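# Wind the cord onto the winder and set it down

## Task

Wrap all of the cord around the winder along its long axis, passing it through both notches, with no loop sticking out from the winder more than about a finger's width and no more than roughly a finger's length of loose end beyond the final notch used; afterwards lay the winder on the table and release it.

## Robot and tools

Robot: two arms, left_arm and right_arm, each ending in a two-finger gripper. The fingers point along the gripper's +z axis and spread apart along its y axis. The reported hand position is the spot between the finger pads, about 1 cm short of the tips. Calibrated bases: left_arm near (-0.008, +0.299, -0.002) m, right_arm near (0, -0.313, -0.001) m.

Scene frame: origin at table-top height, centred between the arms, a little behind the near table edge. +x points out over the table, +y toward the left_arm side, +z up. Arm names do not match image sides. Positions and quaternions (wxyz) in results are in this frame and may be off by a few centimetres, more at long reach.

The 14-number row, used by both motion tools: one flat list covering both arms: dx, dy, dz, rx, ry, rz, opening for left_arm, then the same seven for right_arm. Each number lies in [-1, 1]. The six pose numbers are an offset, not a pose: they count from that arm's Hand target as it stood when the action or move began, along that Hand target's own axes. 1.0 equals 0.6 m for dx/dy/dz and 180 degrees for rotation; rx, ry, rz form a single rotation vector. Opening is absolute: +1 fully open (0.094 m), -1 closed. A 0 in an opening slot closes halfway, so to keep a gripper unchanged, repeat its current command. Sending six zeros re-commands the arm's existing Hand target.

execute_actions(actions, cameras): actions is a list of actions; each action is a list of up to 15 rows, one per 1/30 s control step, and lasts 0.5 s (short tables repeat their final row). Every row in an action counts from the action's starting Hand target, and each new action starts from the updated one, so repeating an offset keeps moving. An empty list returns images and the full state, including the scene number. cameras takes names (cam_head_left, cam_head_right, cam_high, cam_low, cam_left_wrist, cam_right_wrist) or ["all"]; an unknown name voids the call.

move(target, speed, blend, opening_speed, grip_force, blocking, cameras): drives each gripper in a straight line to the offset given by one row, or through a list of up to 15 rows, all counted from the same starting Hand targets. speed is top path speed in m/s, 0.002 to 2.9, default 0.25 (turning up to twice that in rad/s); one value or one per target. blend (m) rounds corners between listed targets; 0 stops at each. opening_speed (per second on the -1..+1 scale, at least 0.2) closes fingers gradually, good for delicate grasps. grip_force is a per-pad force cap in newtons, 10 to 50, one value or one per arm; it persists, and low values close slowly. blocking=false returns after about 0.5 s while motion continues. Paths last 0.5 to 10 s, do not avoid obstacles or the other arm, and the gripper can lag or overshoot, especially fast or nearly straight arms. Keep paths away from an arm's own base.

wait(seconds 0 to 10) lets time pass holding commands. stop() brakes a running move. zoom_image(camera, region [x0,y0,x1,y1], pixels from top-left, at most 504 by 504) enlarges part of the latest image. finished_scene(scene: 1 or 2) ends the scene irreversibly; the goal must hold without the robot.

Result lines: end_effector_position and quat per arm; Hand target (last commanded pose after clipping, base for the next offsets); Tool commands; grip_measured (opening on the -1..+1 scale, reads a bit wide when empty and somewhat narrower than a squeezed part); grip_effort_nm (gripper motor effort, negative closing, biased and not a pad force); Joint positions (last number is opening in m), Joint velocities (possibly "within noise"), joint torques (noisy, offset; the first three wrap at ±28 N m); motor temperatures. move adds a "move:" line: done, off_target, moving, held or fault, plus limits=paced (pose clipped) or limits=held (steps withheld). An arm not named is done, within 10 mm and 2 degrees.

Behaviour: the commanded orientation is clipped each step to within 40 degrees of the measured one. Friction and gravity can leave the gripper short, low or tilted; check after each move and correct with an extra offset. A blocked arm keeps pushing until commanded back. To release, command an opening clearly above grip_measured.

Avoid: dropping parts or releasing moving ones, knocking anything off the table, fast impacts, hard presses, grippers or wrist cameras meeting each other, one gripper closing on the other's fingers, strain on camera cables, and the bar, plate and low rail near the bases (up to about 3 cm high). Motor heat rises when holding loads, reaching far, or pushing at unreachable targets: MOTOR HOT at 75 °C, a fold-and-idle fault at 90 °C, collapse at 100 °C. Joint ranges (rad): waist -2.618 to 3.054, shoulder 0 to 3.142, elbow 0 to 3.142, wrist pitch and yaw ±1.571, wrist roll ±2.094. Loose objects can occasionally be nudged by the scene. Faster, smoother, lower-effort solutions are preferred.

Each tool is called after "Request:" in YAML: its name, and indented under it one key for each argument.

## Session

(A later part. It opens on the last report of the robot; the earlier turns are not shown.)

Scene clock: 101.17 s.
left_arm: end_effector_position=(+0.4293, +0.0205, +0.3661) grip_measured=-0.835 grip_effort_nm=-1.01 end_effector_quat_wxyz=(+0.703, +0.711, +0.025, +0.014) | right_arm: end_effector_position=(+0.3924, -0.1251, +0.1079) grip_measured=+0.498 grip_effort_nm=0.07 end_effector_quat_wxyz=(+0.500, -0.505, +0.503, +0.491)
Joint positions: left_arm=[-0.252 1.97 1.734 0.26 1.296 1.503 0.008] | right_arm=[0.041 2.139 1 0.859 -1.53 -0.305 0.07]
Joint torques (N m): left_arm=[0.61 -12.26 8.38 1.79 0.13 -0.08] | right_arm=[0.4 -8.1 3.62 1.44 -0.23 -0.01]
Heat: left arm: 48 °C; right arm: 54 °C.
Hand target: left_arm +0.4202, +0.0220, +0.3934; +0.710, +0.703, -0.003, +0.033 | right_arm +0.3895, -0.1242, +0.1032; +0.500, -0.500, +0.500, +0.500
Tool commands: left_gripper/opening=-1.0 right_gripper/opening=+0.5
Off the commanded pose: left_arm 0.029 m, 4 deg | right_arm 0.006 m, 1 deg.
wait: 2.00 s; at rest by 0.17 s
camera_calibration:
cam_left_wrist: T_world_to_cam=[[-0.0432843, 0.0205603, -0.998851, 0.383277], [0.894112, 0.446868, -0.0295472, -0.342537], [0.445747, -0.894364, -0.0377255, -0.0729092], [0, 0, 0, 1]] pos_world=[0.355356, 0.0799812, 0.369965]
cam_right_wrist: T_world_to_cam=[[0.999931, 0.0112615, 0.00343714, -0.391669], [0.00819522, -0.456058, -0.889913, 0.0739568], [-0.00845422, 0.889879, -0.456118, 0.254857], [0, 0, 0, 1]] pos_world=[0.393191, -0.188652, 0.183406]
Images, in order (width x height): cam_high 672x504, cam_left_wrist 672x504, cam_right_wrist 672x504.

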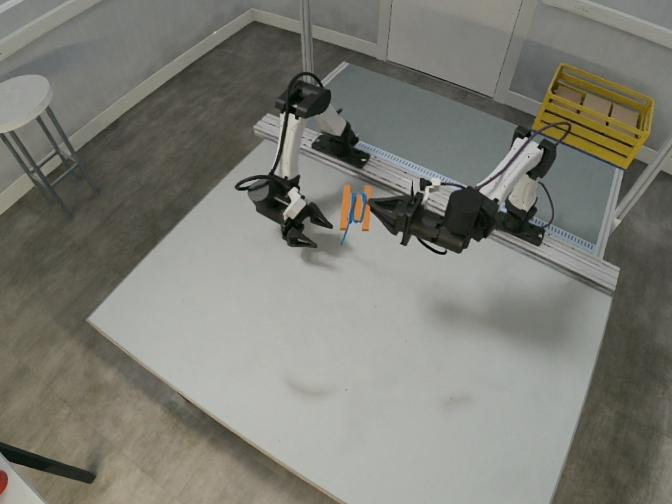

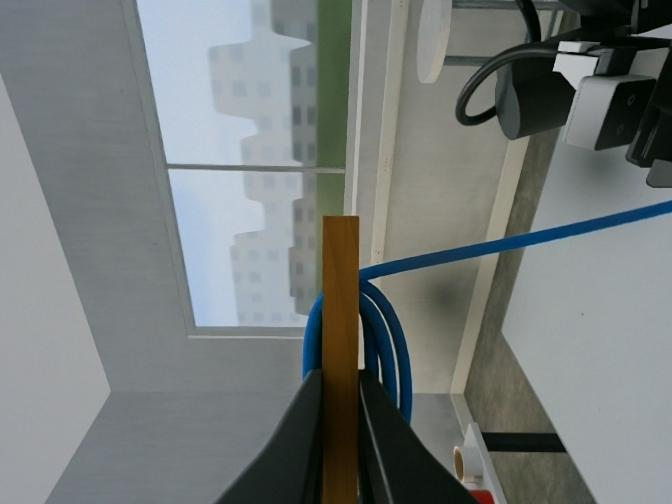

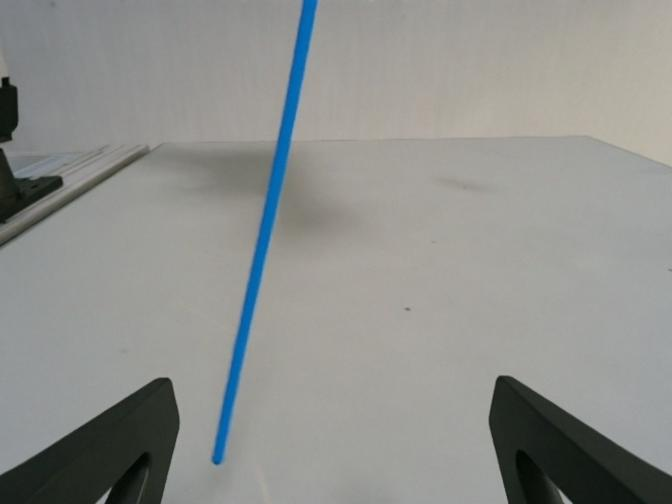

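Request:
move:
  target: [0,0,0,0,0,0,-1,-0.438,-0.034,0.02,0,0,0,-1]
  speed: 0.25
  cameras: ["cam_right_wrist"]

Scene clock: 104.47 s.
left_arm: end_effector_position=(+0.4293, +0.0205, +0.3661) grip_measured=-0.835 grip_effort_nm=-1.00 end_effector_quat_wxyz=(+0.703, +0.711, +0.025, +0.014) | right_arm: end_effector_position=(+0.4137, -0.1143, +0.3485) grip_measured=-0.997 grip_effort_nm=-0.19 end_effector_quat_wxyz=(+0.485, -0.485, +0.514, +0.515)
Joint positions: left_arm=[-0.252 1.97 1.734 0.26 1.296 1.503 0.008] | right_arm=[0.062 1.822 1.482 0.498 -1.517 0.202 0]
Joint torques (N m): left_arm=[0.57 -12.25 8.4 1.79 0.13 -0.08] | right_arm=[0.85 -10.14 8.12 1.19 0.19 -0.17]
Heat: left arm: 48 °C; right arm: 53 °C.
Hand target: left_arm +0.4202, +0.0220, +0.3934; +0.710, +0.703, -0.003, +0.033 | right_arm +0.4097, -0.1120, +0.3660; +0.500, -0.500, +0.500, +0.500
Off the commanded pose: left_arm 0.029 m, 4 deg | right_arm 0.018 m, 3 deg.
move: off_target (left_arm, right_arm)
camera_calibration:
cam_right_wrist: T_world_to_cam=[[0.997687, 0.0185833, -0.0653931, -0.388139], [-0.0506553, -0.438312, -0.897394, 0.321864], [-0.0453392, 0.898631, -0.436357, 0.364456], [0, 0, 0, 1]] pos_world=[0.42007, -0.179222, 0.42249]
Images, in order (width x height): cam_right_wrist 672x504.

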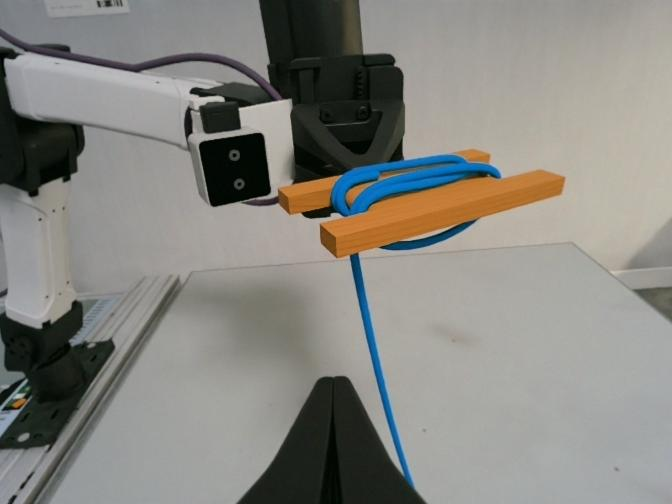

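Request:
move:
  target:
    - [0,0,0,0,0,0,-1,-0.022,0.0,0.06,0,0,0,-1]
    - [0,0,0,0,0,0,-1,-0.022,0.0,0.13,0,0,0,-1]
    - [0,0,0,0,0,0,-1,-0.022,0.0,0,0,0,0,-1]
  speed: 0.05
  cameras: ["cam_right_wrist"]

Scene clock: 109.23 s.
left_arm: end_effector_position=(+0.4293, +0.0205, +0.3661) grip_measured=-0.835 grip_effort_nm=-1.01 end_effector_quat_wxyz=(+0.703, +0.711, +0.025, +0.014) | right_arm: end_effector_position=(+0.4201, -0.1097, +0.3666) grip_measured=-0.997 grip_effort_nm=-0.19 end_effector_quat_wxyz=(+0.488, -0.487, +0.515, +0.508)
Joint positions: left_arm=[-0.252 1.97 1.734 0.26 1.296 1.503 0.008] | right_arm=[0.072 1.833 1.622 0.206 -1.499 0.029 0]
Joint torques (N m): left_arm=[0.59 -12.31 8.42 1.79 0.13 -0.07] | right_arm=[-0.06 -11.93 5.03 1.49 -0.1 -0.11]
Heat: left arm: 48 °C; right arm: 53 °C.
Hand target: left_arm +0.4202, +0.0220, +0.3934; +0.710, +0.703, -0.003, +0.033 | right_arm +0.4097, -0.1120, +0.3792; +0.500, -0.500, +0.500, +0.500
Off the commanded pose: left_arm 0.029 m, 4 deg | right_arm 0.017 m, 3 deg.
move: off_target (left_arm, right_arm)
camera_calibration:
cam_right_wrist: T_world_to_cam=[[0.998444, 0.00952034, -0.0549393, -0.398555], [-0.0449372, -0.445921, -0.893944, 0.33594], [-0.0330092, 0.895022, -0.444799, 0.366019], [0, 0, 0, 1]] pos_world=[0.425113, -0.173998, 0.44122]
Images, in order (width x height): cam_right_wrist 672x504.

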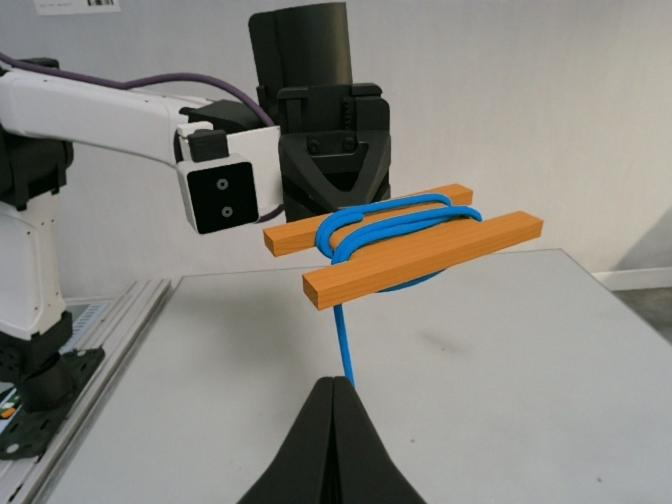

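Request:
move:
  target:
    - [0,0,0,0,0,0,-1,0.0,0.0,0.1,0,0,0,-1]
    - [0,0,0,0,0,0,-1,0.0,0.0,0.185,0,0,0,-1]
    - [0,0,0,0,0,0,-1,0.0,0.0,0,0,0,0,-1]
  speed: 0.06
  cameras: ["cam_right_wrist"]

Scene clock: 114.40 s.
left_arm: end_effector_position=(+0.4306, +0.0204, +0.3662) grip_measured=-0.835 grip_effort_nm=-1.01 end_effector_quat_wxyz=(+0.703, +0.710, +0.028, +0.017) | right_arm: end_effector_position=(+0.4196, -0.1102, +0.3676) grip_measured=-0.997 grip_effort_nm=-0.19 end_effector_quat_wxyz=(+0.488, -0.487, +0.516, +0.508)
Joint positions: left_arm=[-0.252 1.97 1.734 0.26 1.288 1.503 0.008] | right_arm=[0.071 1.83 1.625 0.193 -1.499 0.021 0]
Joint torques (N m): left_arm=[0.58 -12.23 8.47 1.79 0.22 -0.06] | right_arm=[0.14 -11.37 5.08 1.47 -0.1 -0.13]
Heat: left arm: 49 °C; right arm: 53 °C.
Hand target: left_arm +0.4202, +0.0220, +0.3934; +0.710, +0.703, -0.003, +0.034 | right_arm +0.4097, -0.1121, +0.3791; +0.500, -0.500, +0.500, +0.500
Off the commanded pose: left_arm 0.029 m, 4 deg | right_arm 0.015 m, 3 deg.
move: off_target (left_arm, right_arm)
camera_calibration:
cam_right_wrist: T_world_to_cam=[[0.998454, 0.00837226, -0.0549564, -0.398191], [-0.0454477, -0.446358, -0.8937, 0.336622], [-0.0320125, 0.894815, -0.445287, 0.366651], [0, 0, 0, 1]] pos_world=[0.424611, -0.174498, 0.442221]
Images, in order (width x height): cam_right_wrist 672x504.

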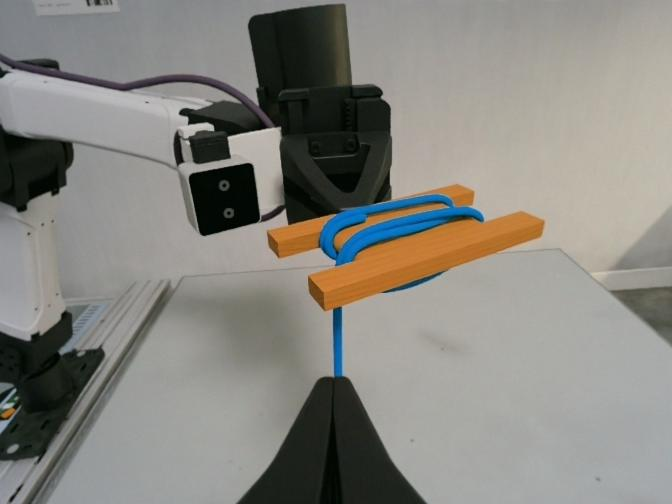

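Request:
move:
  target:
    - [0,0,0,0,0,0,-1,0.473,-0.019,-0.03,0,0,0,0.5]
  speed: 0.25
  cameras: ["cam_right_wrist"]

Scene clock: 117.63 s.
left_arm: end_effector_position=(+0.4306, +0.0204, +0.3662) grip_measured=-0.835 grip_effort_nm=-1.00 end_effector_quat_wxyz=(+0.703, +0.710, +0.028, +0.017) | right_arm: end_effector_position=(+0.4226, -0.1275, +0.0970) grip_measured=+0.498 grip_effort_nm=0.08 end_effector_quat_wxyz=(+0.495, -0.505, +0.503, +0.496)
Joint positions: left_arm=[-0.252 1.97 1.734 0.26 1.288 1.503 0.008] | right_arm=[0.033 2.226 1.183 0.572 -1.546 -0.486 0.07]
Joint torques (N m): left_arm=[0.61 -12.22 8.46 1.78 0.21 -0.06] | right_arm=[-0.21 -9.58 3.88 1.42 -0.37 -0.05]
Heat: left arm: 49 °C; right arm: 53 °C.
Hand target: left_arm +0.4202, +0.0220, +0.3934; +0.710, +0.703, -0.003, +0.034 | right_arm +0.4213, -0.1302, +0.0953; +0.500, -0.500, +0.500, +0.500
Off the commanded pose: left_arm 0.029 m, 4 deg | right_arm 0.003 m, 1 deg.
move: off_target (left_arm)
camera_calibration:
cam_right_wrist: T_world_to_cam=[[0.999775, 0.0202238, -0.00633191, -0.419594], [0.00358297, -0.455802, -0.890074, 0.0649343], [-0.0208868, 0.889852, -0.455772, 0.257489], [0, 0, 0, 1]] pos_world=[0.424645, -0.191044, 0.172496]
Images, in order (width x height): cam_right_wrist 672x504.

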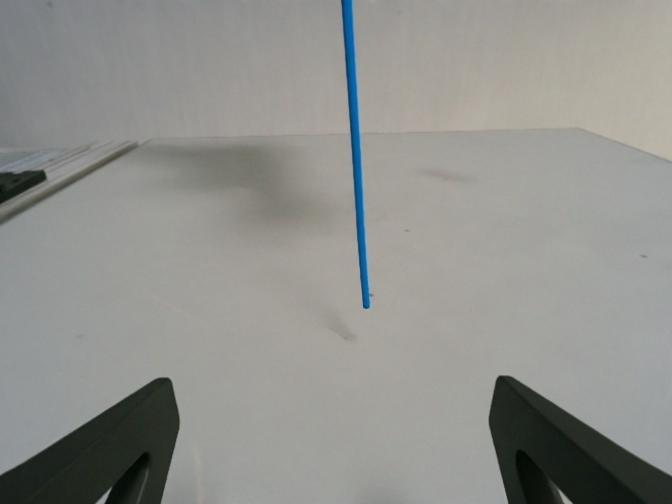

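Request:
move:
  target:
    - [0,0,0,0,0,0,-1,0,-0.012,0.2,0,0,0,0.5]
    - [0,0,0,0,0,0,-1,0,-0.012,0.2,0,0,0,-1]
    - [0,0,0,0,0,0,-1,-0.08,0.02,0.2,0,0,0,-1]
  speed: 0.15
  cameras: ["cam_right_wrist"]

Scene clock: 121.50 s.
left_arm: end_effector_position=(+0.4306, +0.0204, +0.3662) grip_measured=-0.835 grip_effort_nm=-1.01 end_effector_quat_wxyz=(+0.703, +0.710, +0.028, +0.017) | right_arm: end_effector_position=(+0.4117, -0.0120, +0.1349) grip_measured=-0.984 grip_effort_nm=-0.85 end_effector_quat_wxyz=(+0.496, -0.499, +0.503, +0.503)
Joint positions: left_arm=[-0.252 1.97 1.734 0.26 1.288 1.503 0.008] | right_arm=[0.305 2.22 1.18 1.053 -1.277 0.008 0.001]
Joint torques (N m): left_arm=[0.61 -12.23 8.47 1.78 0.2 -0.06] | right_arm=[0.92 -12.74 3.78 1.38 0.05 -0.05]
Heat: left arm: 49 °C; right arm: 53 °C.
Hand target: left_arm +0.4202, +0.0220, +0.3934; +0.710, +0.703, -0.003, +0.034 | right_arm +0.4092, -0.0101, +0.1432; +0.500, -0.500, +0.500, +0.500
Off the commanded pose: left_arm 0.029 m, 4 deg | right_arm 0.009 m, 1 deg.
move: off_target (left_arm)
camera_calibration:
cam_right_wrist: T_world_to_cam=[[0.999634, 0.0204148, -0.017745, -0.40916], [-0.00688081, -0.442528, -0.896728, 0.156689], [-0.0261592, 0.896522, -0.442226, 0.172103], [0, 0, 0, 1]] pos_world=[0.414591, -0.0766016, 0.209355]
Images, in order (width x height): cam_right_wrist 672x504.

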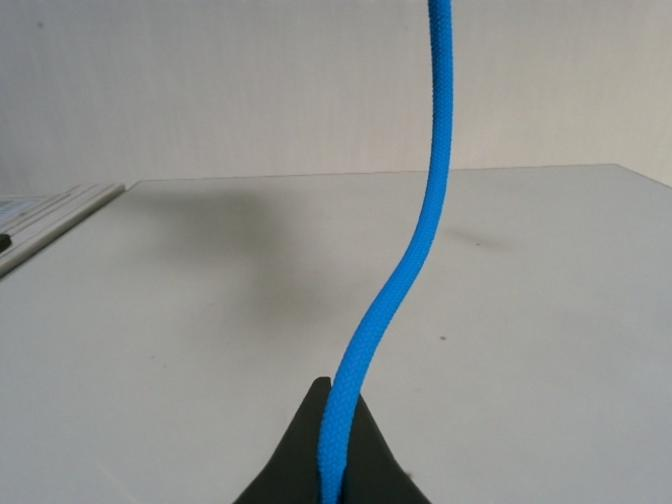

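Request:
move:
  target:
    - [0,0,0,-0.0334,0.0358,-0.477,-1,-0.045,0.04,0,0,0,0,-1]
    - [0,0,0,-0.133,0.0093,-0.947,-1,-0.12,0.099,0.017,0,0,0,-1]
  blend: [0.005,0]
  speed: 0.4
  cameras: ["cam_right_wrist","cam_left_wrist","cam_high"]

Request:
zoom_image:
  camera: "cam_high"
  region: [310, 130, 430, 250]

Scene clock: 126.70 s.
left_arm: end_effector_position=(+0.4310, +0.0211, +0.3705) grip_measured=-0.835 grip_effort_nm=-1.00 end_effector_quat_wxyz=(+0.160, -0.061, +0.709, -0.684) | right_arm: end_effector_position=(+0.3541, -0.0003, +0.2073) grip_measured=-0.984 grip_effort_nm=-0.86 end_effector_quat_wxyz=(+0.494, -0.497, +0.505, +0.504)
Joint positions: left_arm=[-0.293 1.812 1.556 0.25 0.995 -1.457 0.008] | right_arm=[0.379 1.881 1.006 0.881 -1.203 0.008 0.001]
Joint torques (N m): left_arm=[0.06 -12.78 5.65 2.16 -0.08 0.04] | right_arm=[0.85 -10.69 4.18 1.44 0.13 -0.14]
Heat: left arm: 49 °C; right arm: 54 °C.
Hand target: left_arm +0.4202, +0.0220, +0.3935; +0.179, -0.048, +0.697, -0.693 | right_arm +0.3498, +0.0001, +0.2152; +0.500, -0.500, +0.500, +0.500
Off the commanded pose: left_arm 0.025 m, 3 deg | right_arm 0.009 m, 1 deg.
move: off_target (left_arm)
camera_calibration:
cam_left_wrist: T_world_to_cam=[[-0.109921, -0.03618, 0.993282, -0.320422], [-0.989839, 0.094671, -0.106092, 0.503549], [-0.0901966, -0.994851, -0.0462188, 0.163298], [0, 0, 0, 1]] pos_world=[0.47794, 0.103193, 0.37924]
cam_right_wrist: T_world_to_cam=[[0.99949, 0.0204137, -0.024574, -0.349183], [-0.0129596, -0.443997, -0.895935, 0.228475], [-0.0292001, 0.895796, -0.443506, 0.193533], [0, 0, 0, 1]] pos_world=[0.357617, -0.0647953, 0.281951]
Images, in order (width x height): cam_high 672x504, cam_left_wrist 672x504, cam_right_wrist 672x504.

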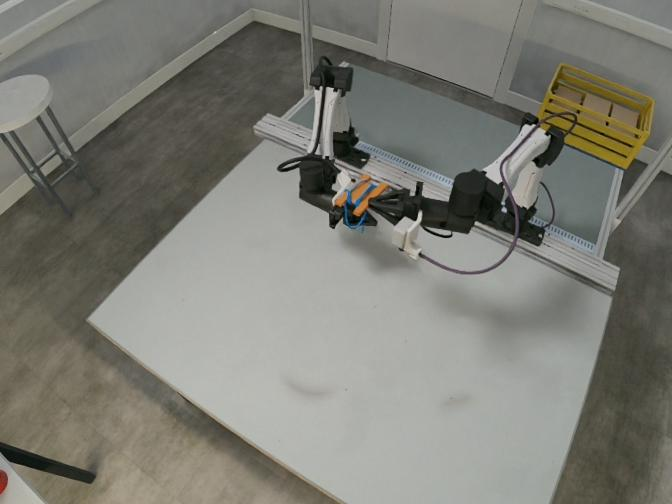

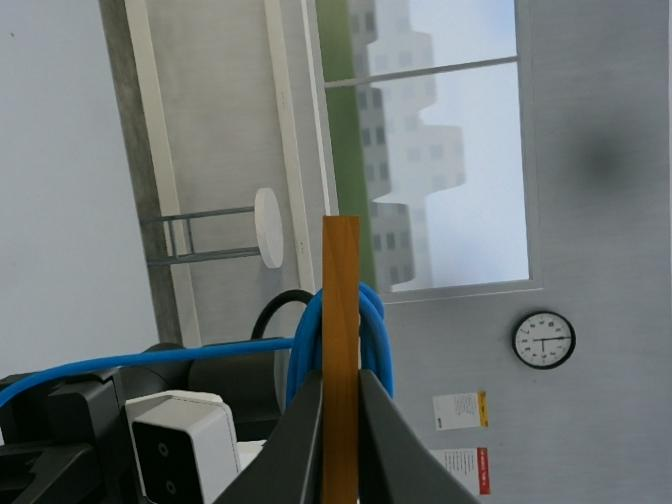

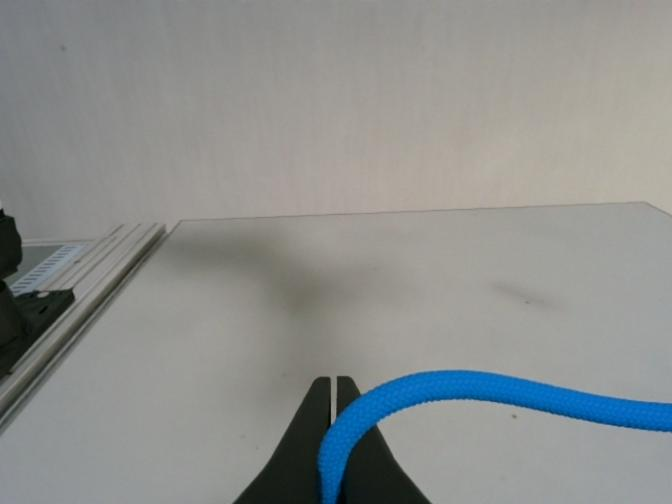

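Scaled by 4.200 from the camera's 672x504 image, which has a finer 960x720 frame.

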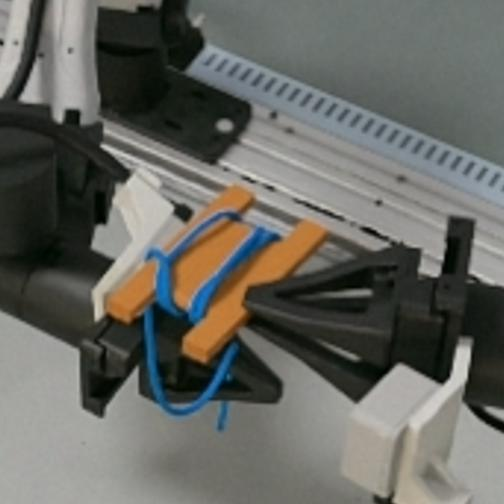

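Request:
move:
  target:
    - [0,0,0,0,0,0,-1,0.0,-0.15,0,0,0,0,-1]
    - [0,0,0,0,0,0,-1,-0.091,-0.292,-0.008,0,0,0,-1]
    - [0,0,0,0,0,0,-1,-0.25,-0.342,-0.01,0,0,0,-1]
    - [0,0,0,0,0,0,-1,-0.35,-0.275,-0.008,0,0,0,-1]
    - [0,0,0,0,0,0,-1,-0.4,-0.14,0.003,0,0,0,-1]
  blend: [0.03,0.03,0.03,0.03,0]
  speed: 0.18
  cameras: ["cam_right_wrist","cam_left_wrist","cam_high"]

Request:
zoom_image:
  camera: "cam_high"
  region: [310, 130, 430, 250]

Scene clock: 131.37 s.
left_arm: end_effector_position=(+0.4310, +0.0211, +0.3705) grip_measured=-0.835 grip_effort_nm=-1.00 end_effector_quat_wxyz=(+0.160, -0.062, +0.709, -0.684) | right_arm: end_effector_position=(+0.4425, +0.0043, +0.4394) grip_measured=-0.984 grip_effort_nm=-0.86 end_effector_quat_wxyz=(+0.487, -0.496, +0.511, +0.506)
Joint positions: left_arm=[-0.293 1.812 1.556 0.25 0.994 -1.458 0.008] | right_arm=[0.318 2.136 2.375 -0.267 -1.265 -0.008 0.001]
Joint torques (N m): left_arm=[0.08 -12.81 5.7 2.17 -0.1 0.05] | right_arm=[0.42 -13.37 4.83 1.64 0.05 -0.01]
Motor temperatures (°C): left_arm=[25 50 47 39 25 25 28] | right_arm=[22 55 36 37 24 26 26]
Heat: left arm: 50 °C; right arm: 55 °C.
Hand target: left_arm +0.4202, +0.0220, +0.3935; +0.179, -0.048, +0.697, -0.693 | right_arm +0.4336, +0.0021, +0.4554; +0.500, -0.500, +0.500, +0.500
Off the commanded pose: left_arm 0.025 m, 3 deg | right_arm 0.018 m, 2 deg.
move: off_target (left_arm, right_arm)
camera_calibration:
cam_left_wrist: T_world_to_cam=[[-0.109177, -0.0360146, 0.99337, -0.320726], [-0.98995, 0.094307, -0.105382, 0.50335], [-0.0898864, -0.994892, -0.0459488, 0.163146], [0, 0, 0, 1]] pos_world=[0.47794, 0.103293, 0.37914]
cam_right_wrist: T_world_to_cam=[[0.998955, 0.0217241, -0.0402098, -0.424833], [-0.0260038, -0.453346, -0.890955, 0.443167], [-0.0375842, 0.89107, -0.452307, 0.302434], [0, 0, 0, 1]] pos_world=[0.44728, -0.0593532, 0.514553]
Images, in order (width x height): cam_high 672x504, cam_left_wrist 672x504, cam_right_wrist 672x504.

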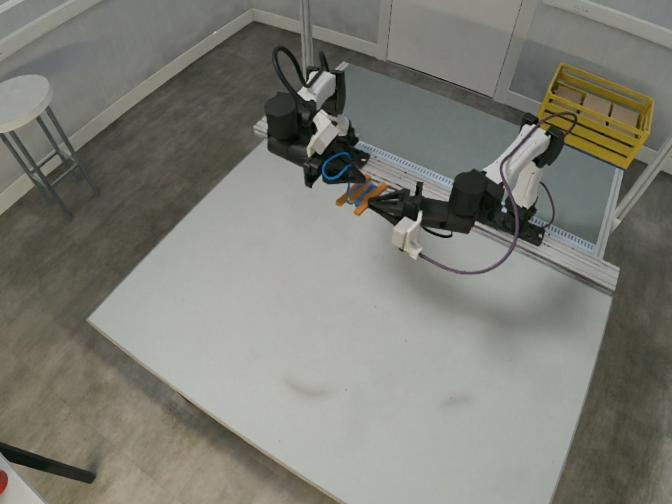

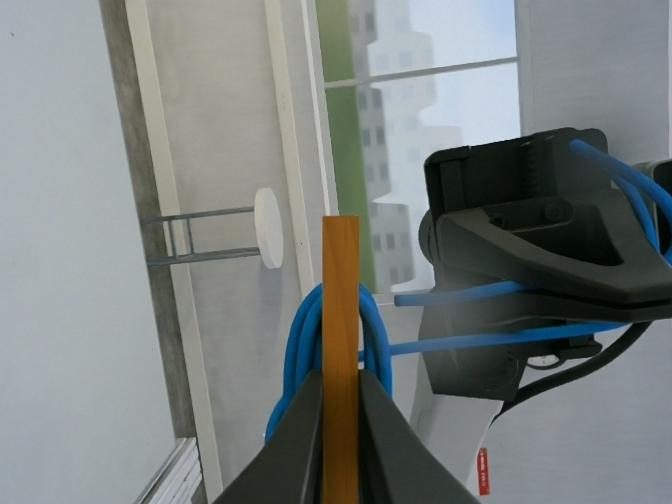

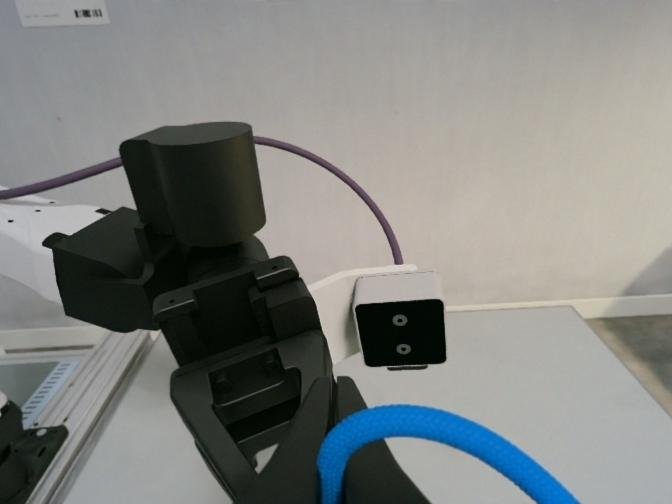

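Scaled by 4.200 from the camera's 672x504 image, which has a finer 960x720 frame.

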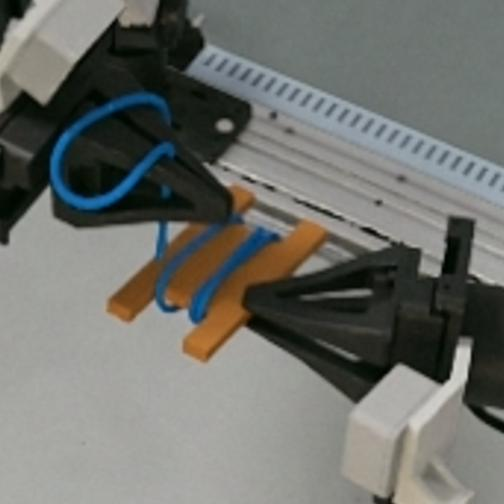

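Request:
zoom_image:
  camera: "cam_high"
  region: [325, 160, 395, 220]

Request:
zoom_image:
  camera: "cam_left_wrist"
  region: [230, 250, 480, 450]

Request:
execute_actions:
  actions: []
  cameras: ["cam_head_left","cam_head_right","cam_low"]

Request:
zoom_image:
  camera: "cam_head_left"
  region: [320, 100, 420, 200]

Request:
zoom_image:
  camera: "cam_head_right"
  region: [310, 100, 410, 200]

Scaled by 7.200 from the camera's 672x504 image, which has a finer 960x720 frame.

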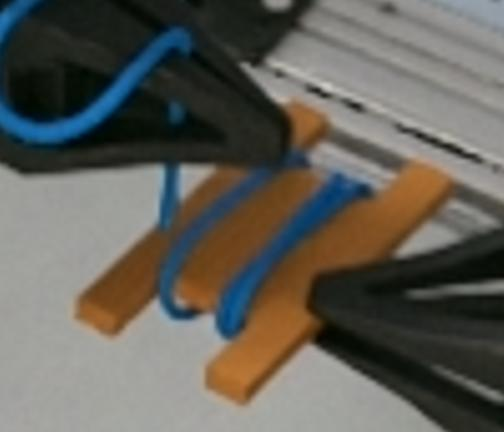

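Scaled by 2.016 from the camera's 672x504 image, which has a finer 960x720 frame.

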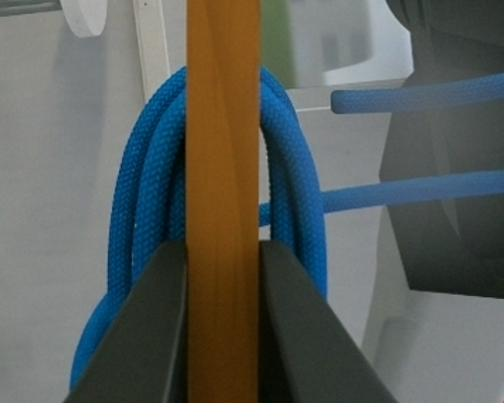

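Scene clock: 131.67 s.
left_arm: end_effector_position=(+0.4310, +0.0211, +0.3705) grip_measured=-0.835 grip_effort_nm=-1.00 end_effector_quat_wxyz=(+0.160, -0.062, +0.709, -0.684) | right_arm: end_effector_position=(+0.4426, +0.0043, +0.4395) grip_measured=-0.984 grip_effort_nm=-0.86 end_effector_quat_wxyz=(+0.487, -0.496, +0.511, +0.506)
Joint positions: left_arm=[-0.293 1.812 1.556 0.25 0.994 -1.458 0.008] | right_arm=[0.318 2.136 2.375 -0.267 -1.265 -0.008 0.001]
Joint velocities: within noise
Joint torques (N m): left_arm=[0.05 -12.79 5.71 2.17 -0.09 0.04] | right_arm=[0.51 -13.11 4.78 1.66 0.07 0.04]
Motor temperatures (°C): left_arm=[25 50 47 39 25 25 28] | right_arm=[22 55 36 38 24 26 26]
Heat: left arm: 50 °C; right arm: 55 °C.
Hand target: left_arm +0.4202, +0.0220, +0.3935; +0.179, -0.048, +0.697, -0.693 | right_arm +0.4336, +0.0021, +0.4554; +0.500, -0.500, +0.500, +0.500
Tool commands: left_gripper/opening=-1.0 right_gripper/opening=-1.0
Off the commanded pose: left_arm 0.025 m, 3 deg | right_arm 0.018 m, 2 deg.
Images, in order (width x height): cam_head_left 672x504, cam_head_right 672x504, cam_low 672x504.

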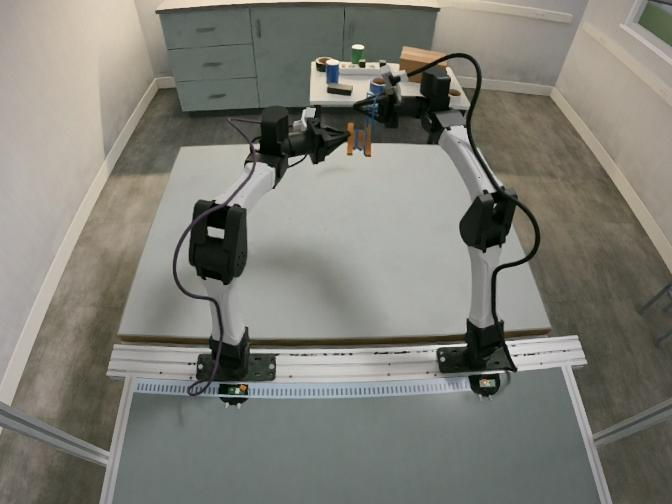

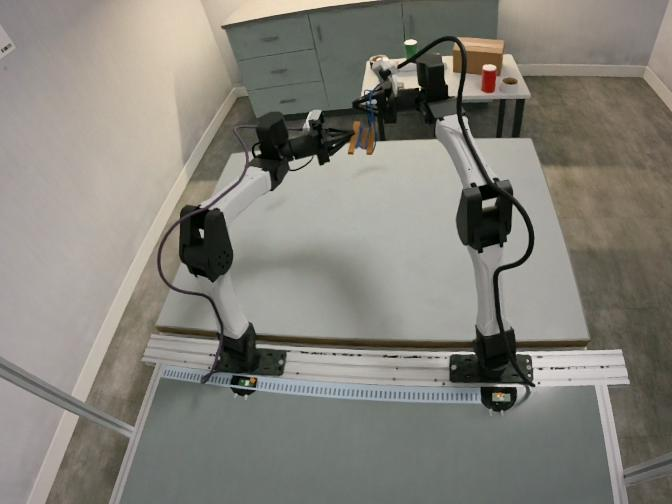

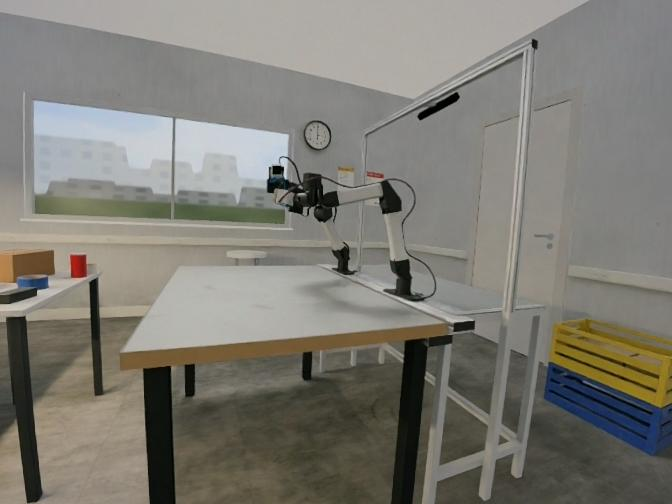

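Scaled by 5.040 from the camera's 672x504 image, which has a finer 960x720 frame.

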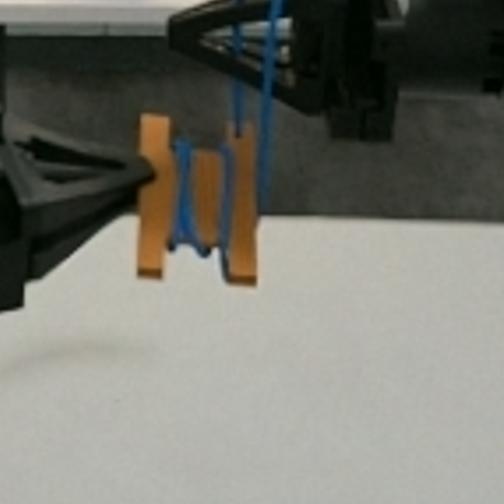

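Scaled by 5.040 from the camera's 672x504 image, which has a finer 960x720 frame.

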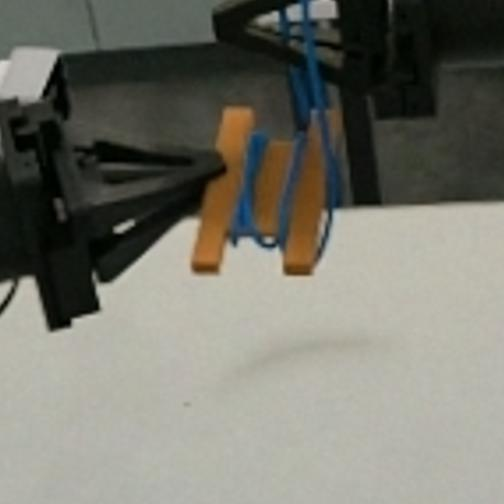

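Request:
move:
  target:
    - [0,0,0,0,0,0,-1,0.042,-0.136,0,0,0,0,-1]
    - [0,0,0,0,0,0,-1,0.15,-0.202,0.02,0,0,0,-1]
    - [0,0,0,0,0,0,-1,0.342,-0.11,0.047,0,0,0,-1]
    - [0,0,0,0,0,0,-1,0.392,-0.01,0.047,0,0,0,-1]
  blend: [0.02,0.03,0.03,0]
  speed: 0.18
  cameras: ["cam_high"]

Request:
zoom_image:
  camera: "cam_high"
  region: [310, 140, 430, 260]

Request:
move:
  target:
    - [0,0,0,0,0,0,-1,-0.083,-0.142,0,0,0,0,-1]
    - [0,0,0,0,0,0,-1,-0.242,-0.192,0,0,0,0,-1]
    - [0,0,0,0,0,0,-1,-0.342,-0.126,0,0,0,0,-1]
    - [0,0,0,0,0,0,-1,-0.382,-0.017,-0.004,0,0,0,-1]
  blend: [0.03,0.03,0.02,0]
  speed: 0.15
  cameras: ["cam_left_wrist","cam_high","cam_head_right"]

Request:
zoom_image:
  camera: "cam_high"
  region: [325, 150, 395, 220]

Request:
zoom_image:
  camera: "cam_head_right"
  region: [310, 100, 410, 200]

Scene clock: 135.60 s.
left_arm: end_effector_position=(+0.4310, +0.0211, +0.3705) grip_measured=-0.835 grip_effort_nm=-1.01 end_effector_quat_wxyz=(+0.160, -0.062, +0.709, -0.684) | right_arm: end_effector_position=(+0.4426, +0.0287, +0.2131) grip_measured=-0.984 grip_effort_nm=-0.86 end_effector_quat_wxyz=(+0.493, -0.499, +0.505, +0.503)
Joint positions: left_arm=[-0.293 1.812 1.556 0.25 0.994 -1.458 0.008] | right_arm=[0.368 2.168 1.488 0.67 -1.214 -0.008 0.001]
Joint torques (N m): left_arm=[0.08 -12.82 5.72 2.17 -0.08 0.03] | right_arm=[0.72 -12.31 4.83 1.67 0.16 0.03]
Motor temperatures (°C): left_arm=[24 51 47 39 25 25 28] | right_arm=[22 57 36 38 24 26 26]
Heat: left arm: 51 °C; right arm: 57 °C.
Hand target: left_arm +0.4202, +0.0220, +0.3935; +0.179, -0.048, +0.697, -0.693 | right_arm +0.4399, +0.0300, +0.2203; +0.500, -0.500, +0.500, +0.500
Off the commanded pose: left_arm 0.025 m, 3 deg | right_arm 0.008 m, 1 deg.
elbow stopped short (right arm): the move would have taken joint 3 (elbow) straighter than the controller allows.
move: off_target (left_arm)
Images, in order (width x height): cam_high 672x504.

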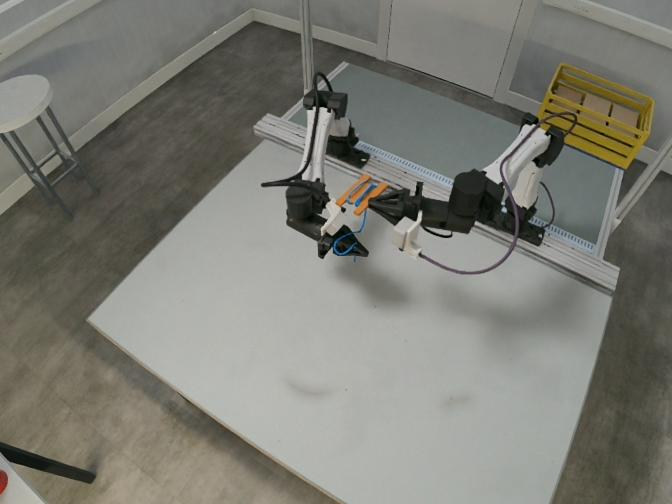

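Scaled by 4.200 from the camera's 672x504 image, which has a finer 960x720 frame.

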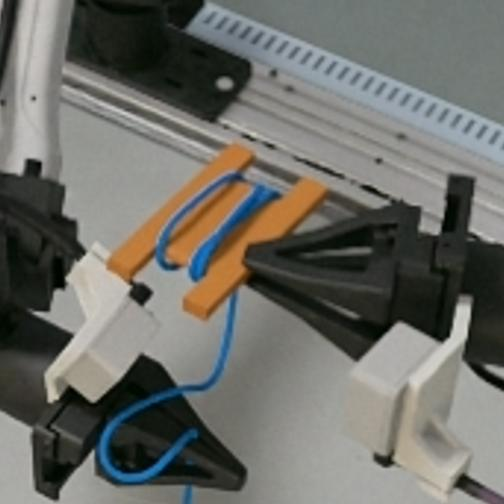

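Scene clock: 139.50 s.
left_arm: end_effector_position=(+0.4301, +0.0204, +0.3712) grip_measured=-0.835 grip_effort_nm=-1.01 end_effector_quat_wxyz=(+0.159, -0.061, +0.708, -0.685) | right_arm: end_effector_position=(+0.4625, +0.0307, +0.4281) grip_measured=-0.984 grip_effort_nm=-0.86 end_effector_quat_wxyz=(+0.483, -0.491, +0.518, +0.507)
Joint positions: left_arm=[-0.295 1.81 1.556 0.25 0.994 -1.458 0.008] | right_arm=[0.358 2.318 2.651 -0.372 -1.217 0 0.001]
Joint torques (N m): left_arm=[0.18 -12.68 5.71 2.16 -0.09 0.04] | right_arm=[0.55 -15.01 4.26 1.64 -0.02 -0.12]
Motor temperatures (°C): left_arm=[24 51 47 39 25 25 28] | right_arm=[22 58 36 38 24 26 26]
Heat: left arm: 51 °C; right arm: 58 °C.
Hand target: left_arm +0.4201, +0.0220, +0.3936; +0.179, -0.048, +0.697, -0.693 | right_arm +0.4500, +0.0278, +0.4493; +0.500, -0.500, +0.500, +0.500
Off the commanded pose: left_arm 0.025 m, 3 deg | right_arm 0.025 m, 3 deg.
elbow stopped short (right arm): the move would have taken joint 3 (elbow) straighter than the controller allows.
move: off_target (left_arm, right_arm)
camera_calibration:
cam_left_wrist: T_world_to_cam=[[-0.110297, -0.0353695, 0.993269, -0.321035], [-0.989658, 0.0961305, -0.106473, 0.502803], [-0.0917176, -0.99474, -0.0456066, 0.162939], [0, 0, 0, 1]] pos_world=[0.477138, 0.102392, 0.37984]
Images, in order (width x height): cam_head_right 672x504, cam_high 672x504, cam_left_wrist 672x504.

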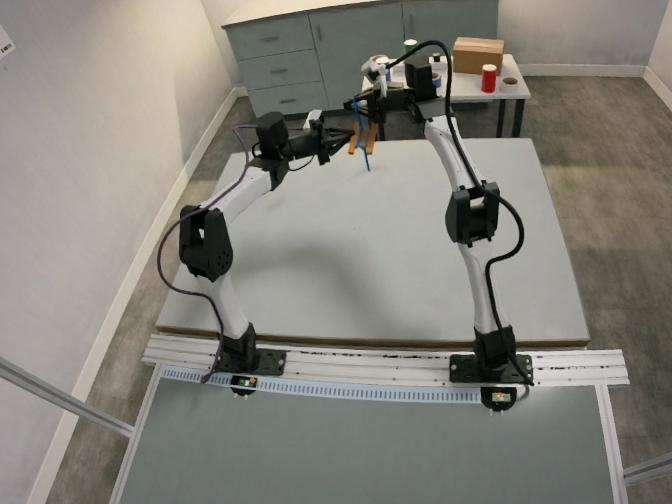

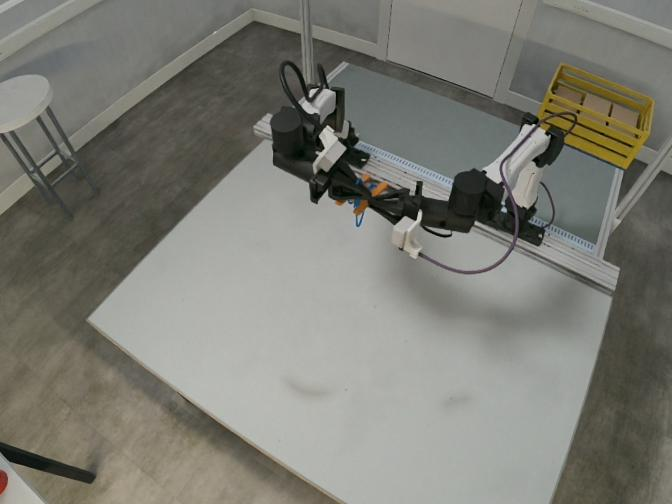

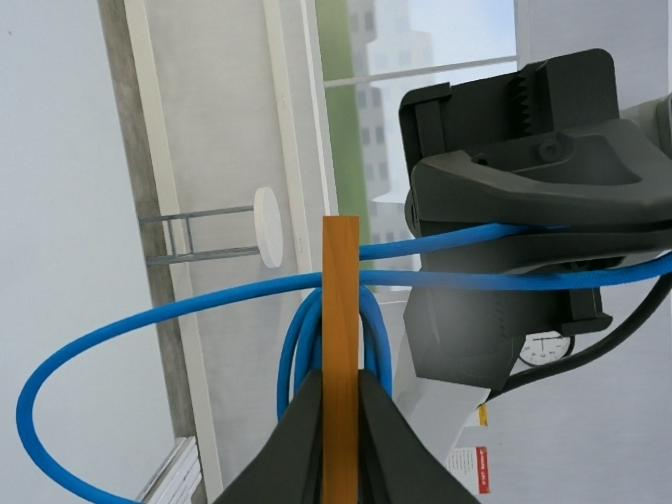

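Scaled by 7.200 from the camera's 672x504 image, which has a finer 960x720 frame.

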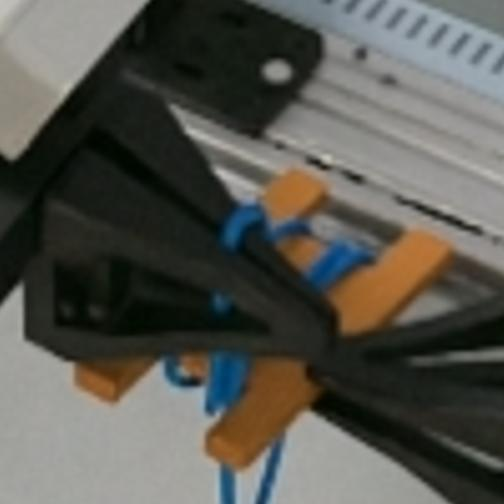

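Scaled by 5.040 from the camera's 672x504 image, which has a finer 960x720 frame.

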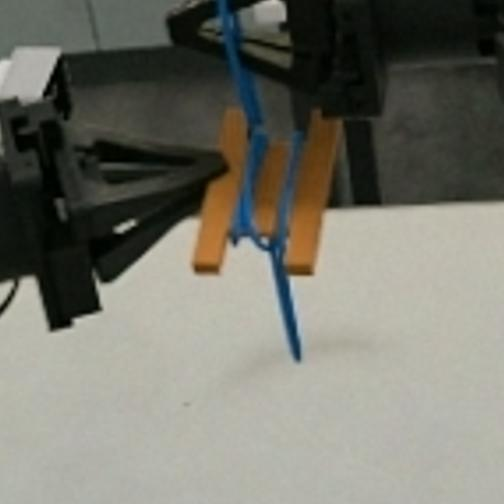

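Request:
move:
  target:
    - [0,0,0,0,0,0,-1,0.024,0.15,0,0,0,0,-1]
    - [0,0,0,0,0,0,-1,0.14,0.208,0,0,0,0,-1]
    - [0,0,0,0,0,0,-1,0.215,0.185,0,0,0,0,-1]
  blend: [0.03,0.03,0]
  speed: 0.12
  cameras: ["cam_left_wrist","cam_high","cam_head_right","cam_right_wrist"]

Request:
zoom_image:
  camera: "cam_high"
  region: [325, 150, 395, 220]

Request:
zoom_image:
  camera: "cam_head_right"
  region: [310, 100, 410, 200]

Scene clock: 142.57 s.
left_arm: end_effector_position=(+0.4310, +0.0213, +0.3660) grip_measured=-0.835 grip_effort_nm=-1.00 end_effector_quat_wxyz=(+0.157, -0.070, +0.711, -0.682) | right_arm: end_effector_position=(+0.3357, +0.0293, +0.3243) grip_measured=-0.984 grip_effort_nm=-0.85 end_effector_quat_wxyz=(+0.499, -0.503, +0.498, +0.500)
Joint positions: left_arm=[-0.295 1.807 1.544 0.241 0.984 -1.459 0.008] | right_arm=[0.471 1.681 1.264 0.424 -1.113 -0.011 0.001]
Joint torques (N m): left_arm=[0.17 -12.45 6.52 2.28 0.01 0.04] | right_arm=[-0.12 -6.86 5.18 1.79 0.04 0]
Motor temperatures (°C): left_arm=[24 51 47 40 25 25 28] | right_arm=[22 58 36 38 24 26 27]
Heat: left arm: 51 °C; right arm: 58 °C.
Hand target: left_arm +0.4201, +0.0220, +0.3936; +0.179, -0.048, +0.697, -0.693 | right_arm +0.3390, +0.0278, +0.3203; +0.500, -0.500, +0.500, +0.500
Off the commanded pose: left_arm 0.030 m, 4 deg | right_arm 0.005 m, 0 deg.
move: off_target (left_arm); blend cut to 0.0235 m at target 2
camera_calibration:
cam_left_wrist: T_world_to_cam=[[-0.091804, -0.0407011, 0.994945, -0.324303], [-0.99238, 0.0861998, -0.0880411, 0.49771], [-0.0821806, -0.995446, -0.0483045, 0.160528], [0, 0, 0, 1]] pos_world=[0.477338, 0.103695, 0.374237]
cam_right_wrist: T_world_to_cam=[[0.999725, 0.0231058, -0.00394297, -0.335362], [0.00669449, -0.442666, -0.896662, 0.339675], [-0.0224635, 0.896389, -0.442699, 0.215765], [0, 0, 0, 1]] pos_world=[0.337843, -0.0352982, 0.39877]
Images, in order (width x height): cam_head_right 672x504, cam_high 672x504, cam_left_wrist 672x504, cam_right_wrist 672x504.

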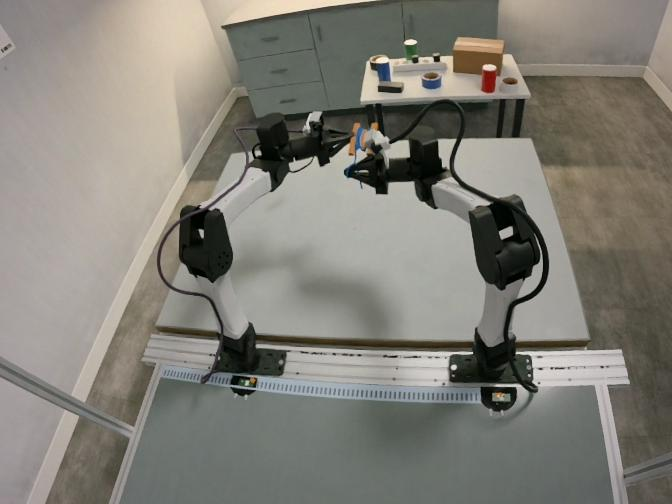

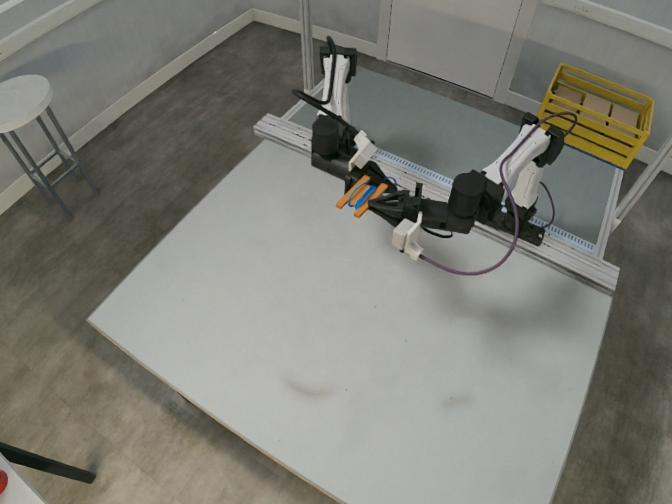

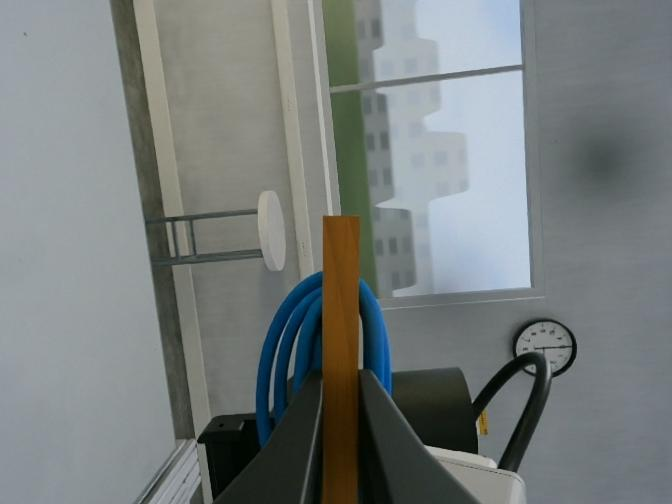

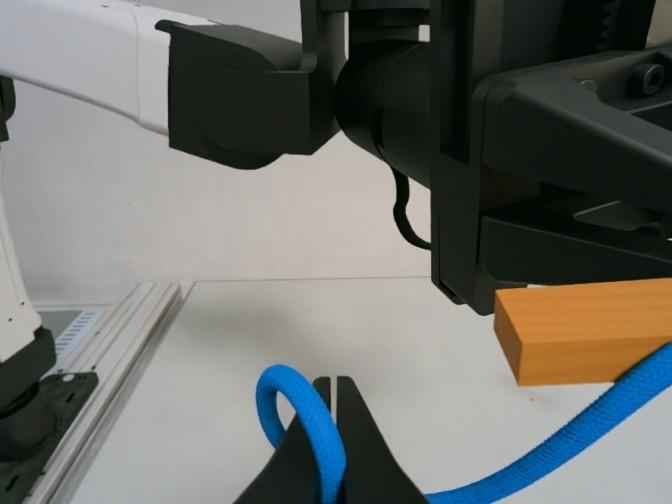

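Scaled by 7.200 from the camera's 672x504 image, which has a finer 960x720 frame.

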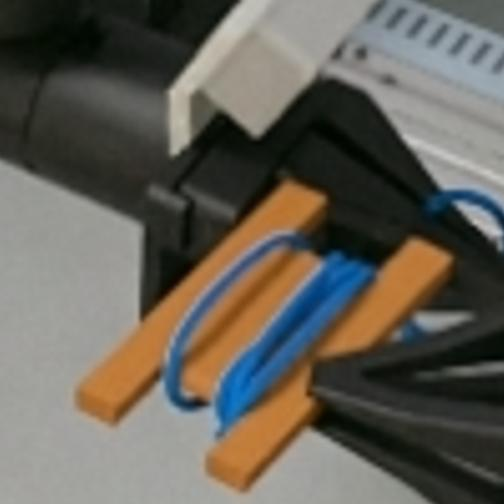

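Scaled by 5.040 from the camera's 672x504 image, which has a finer 960x720 frame.

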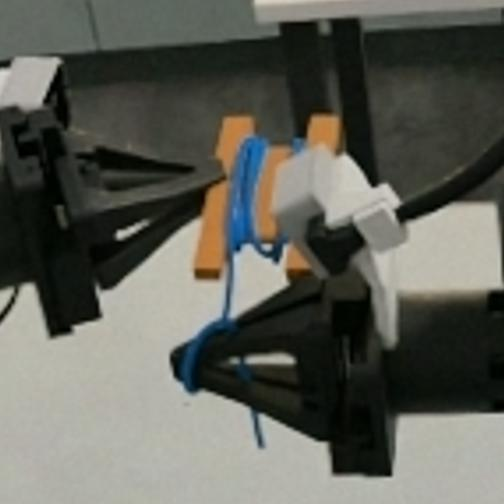

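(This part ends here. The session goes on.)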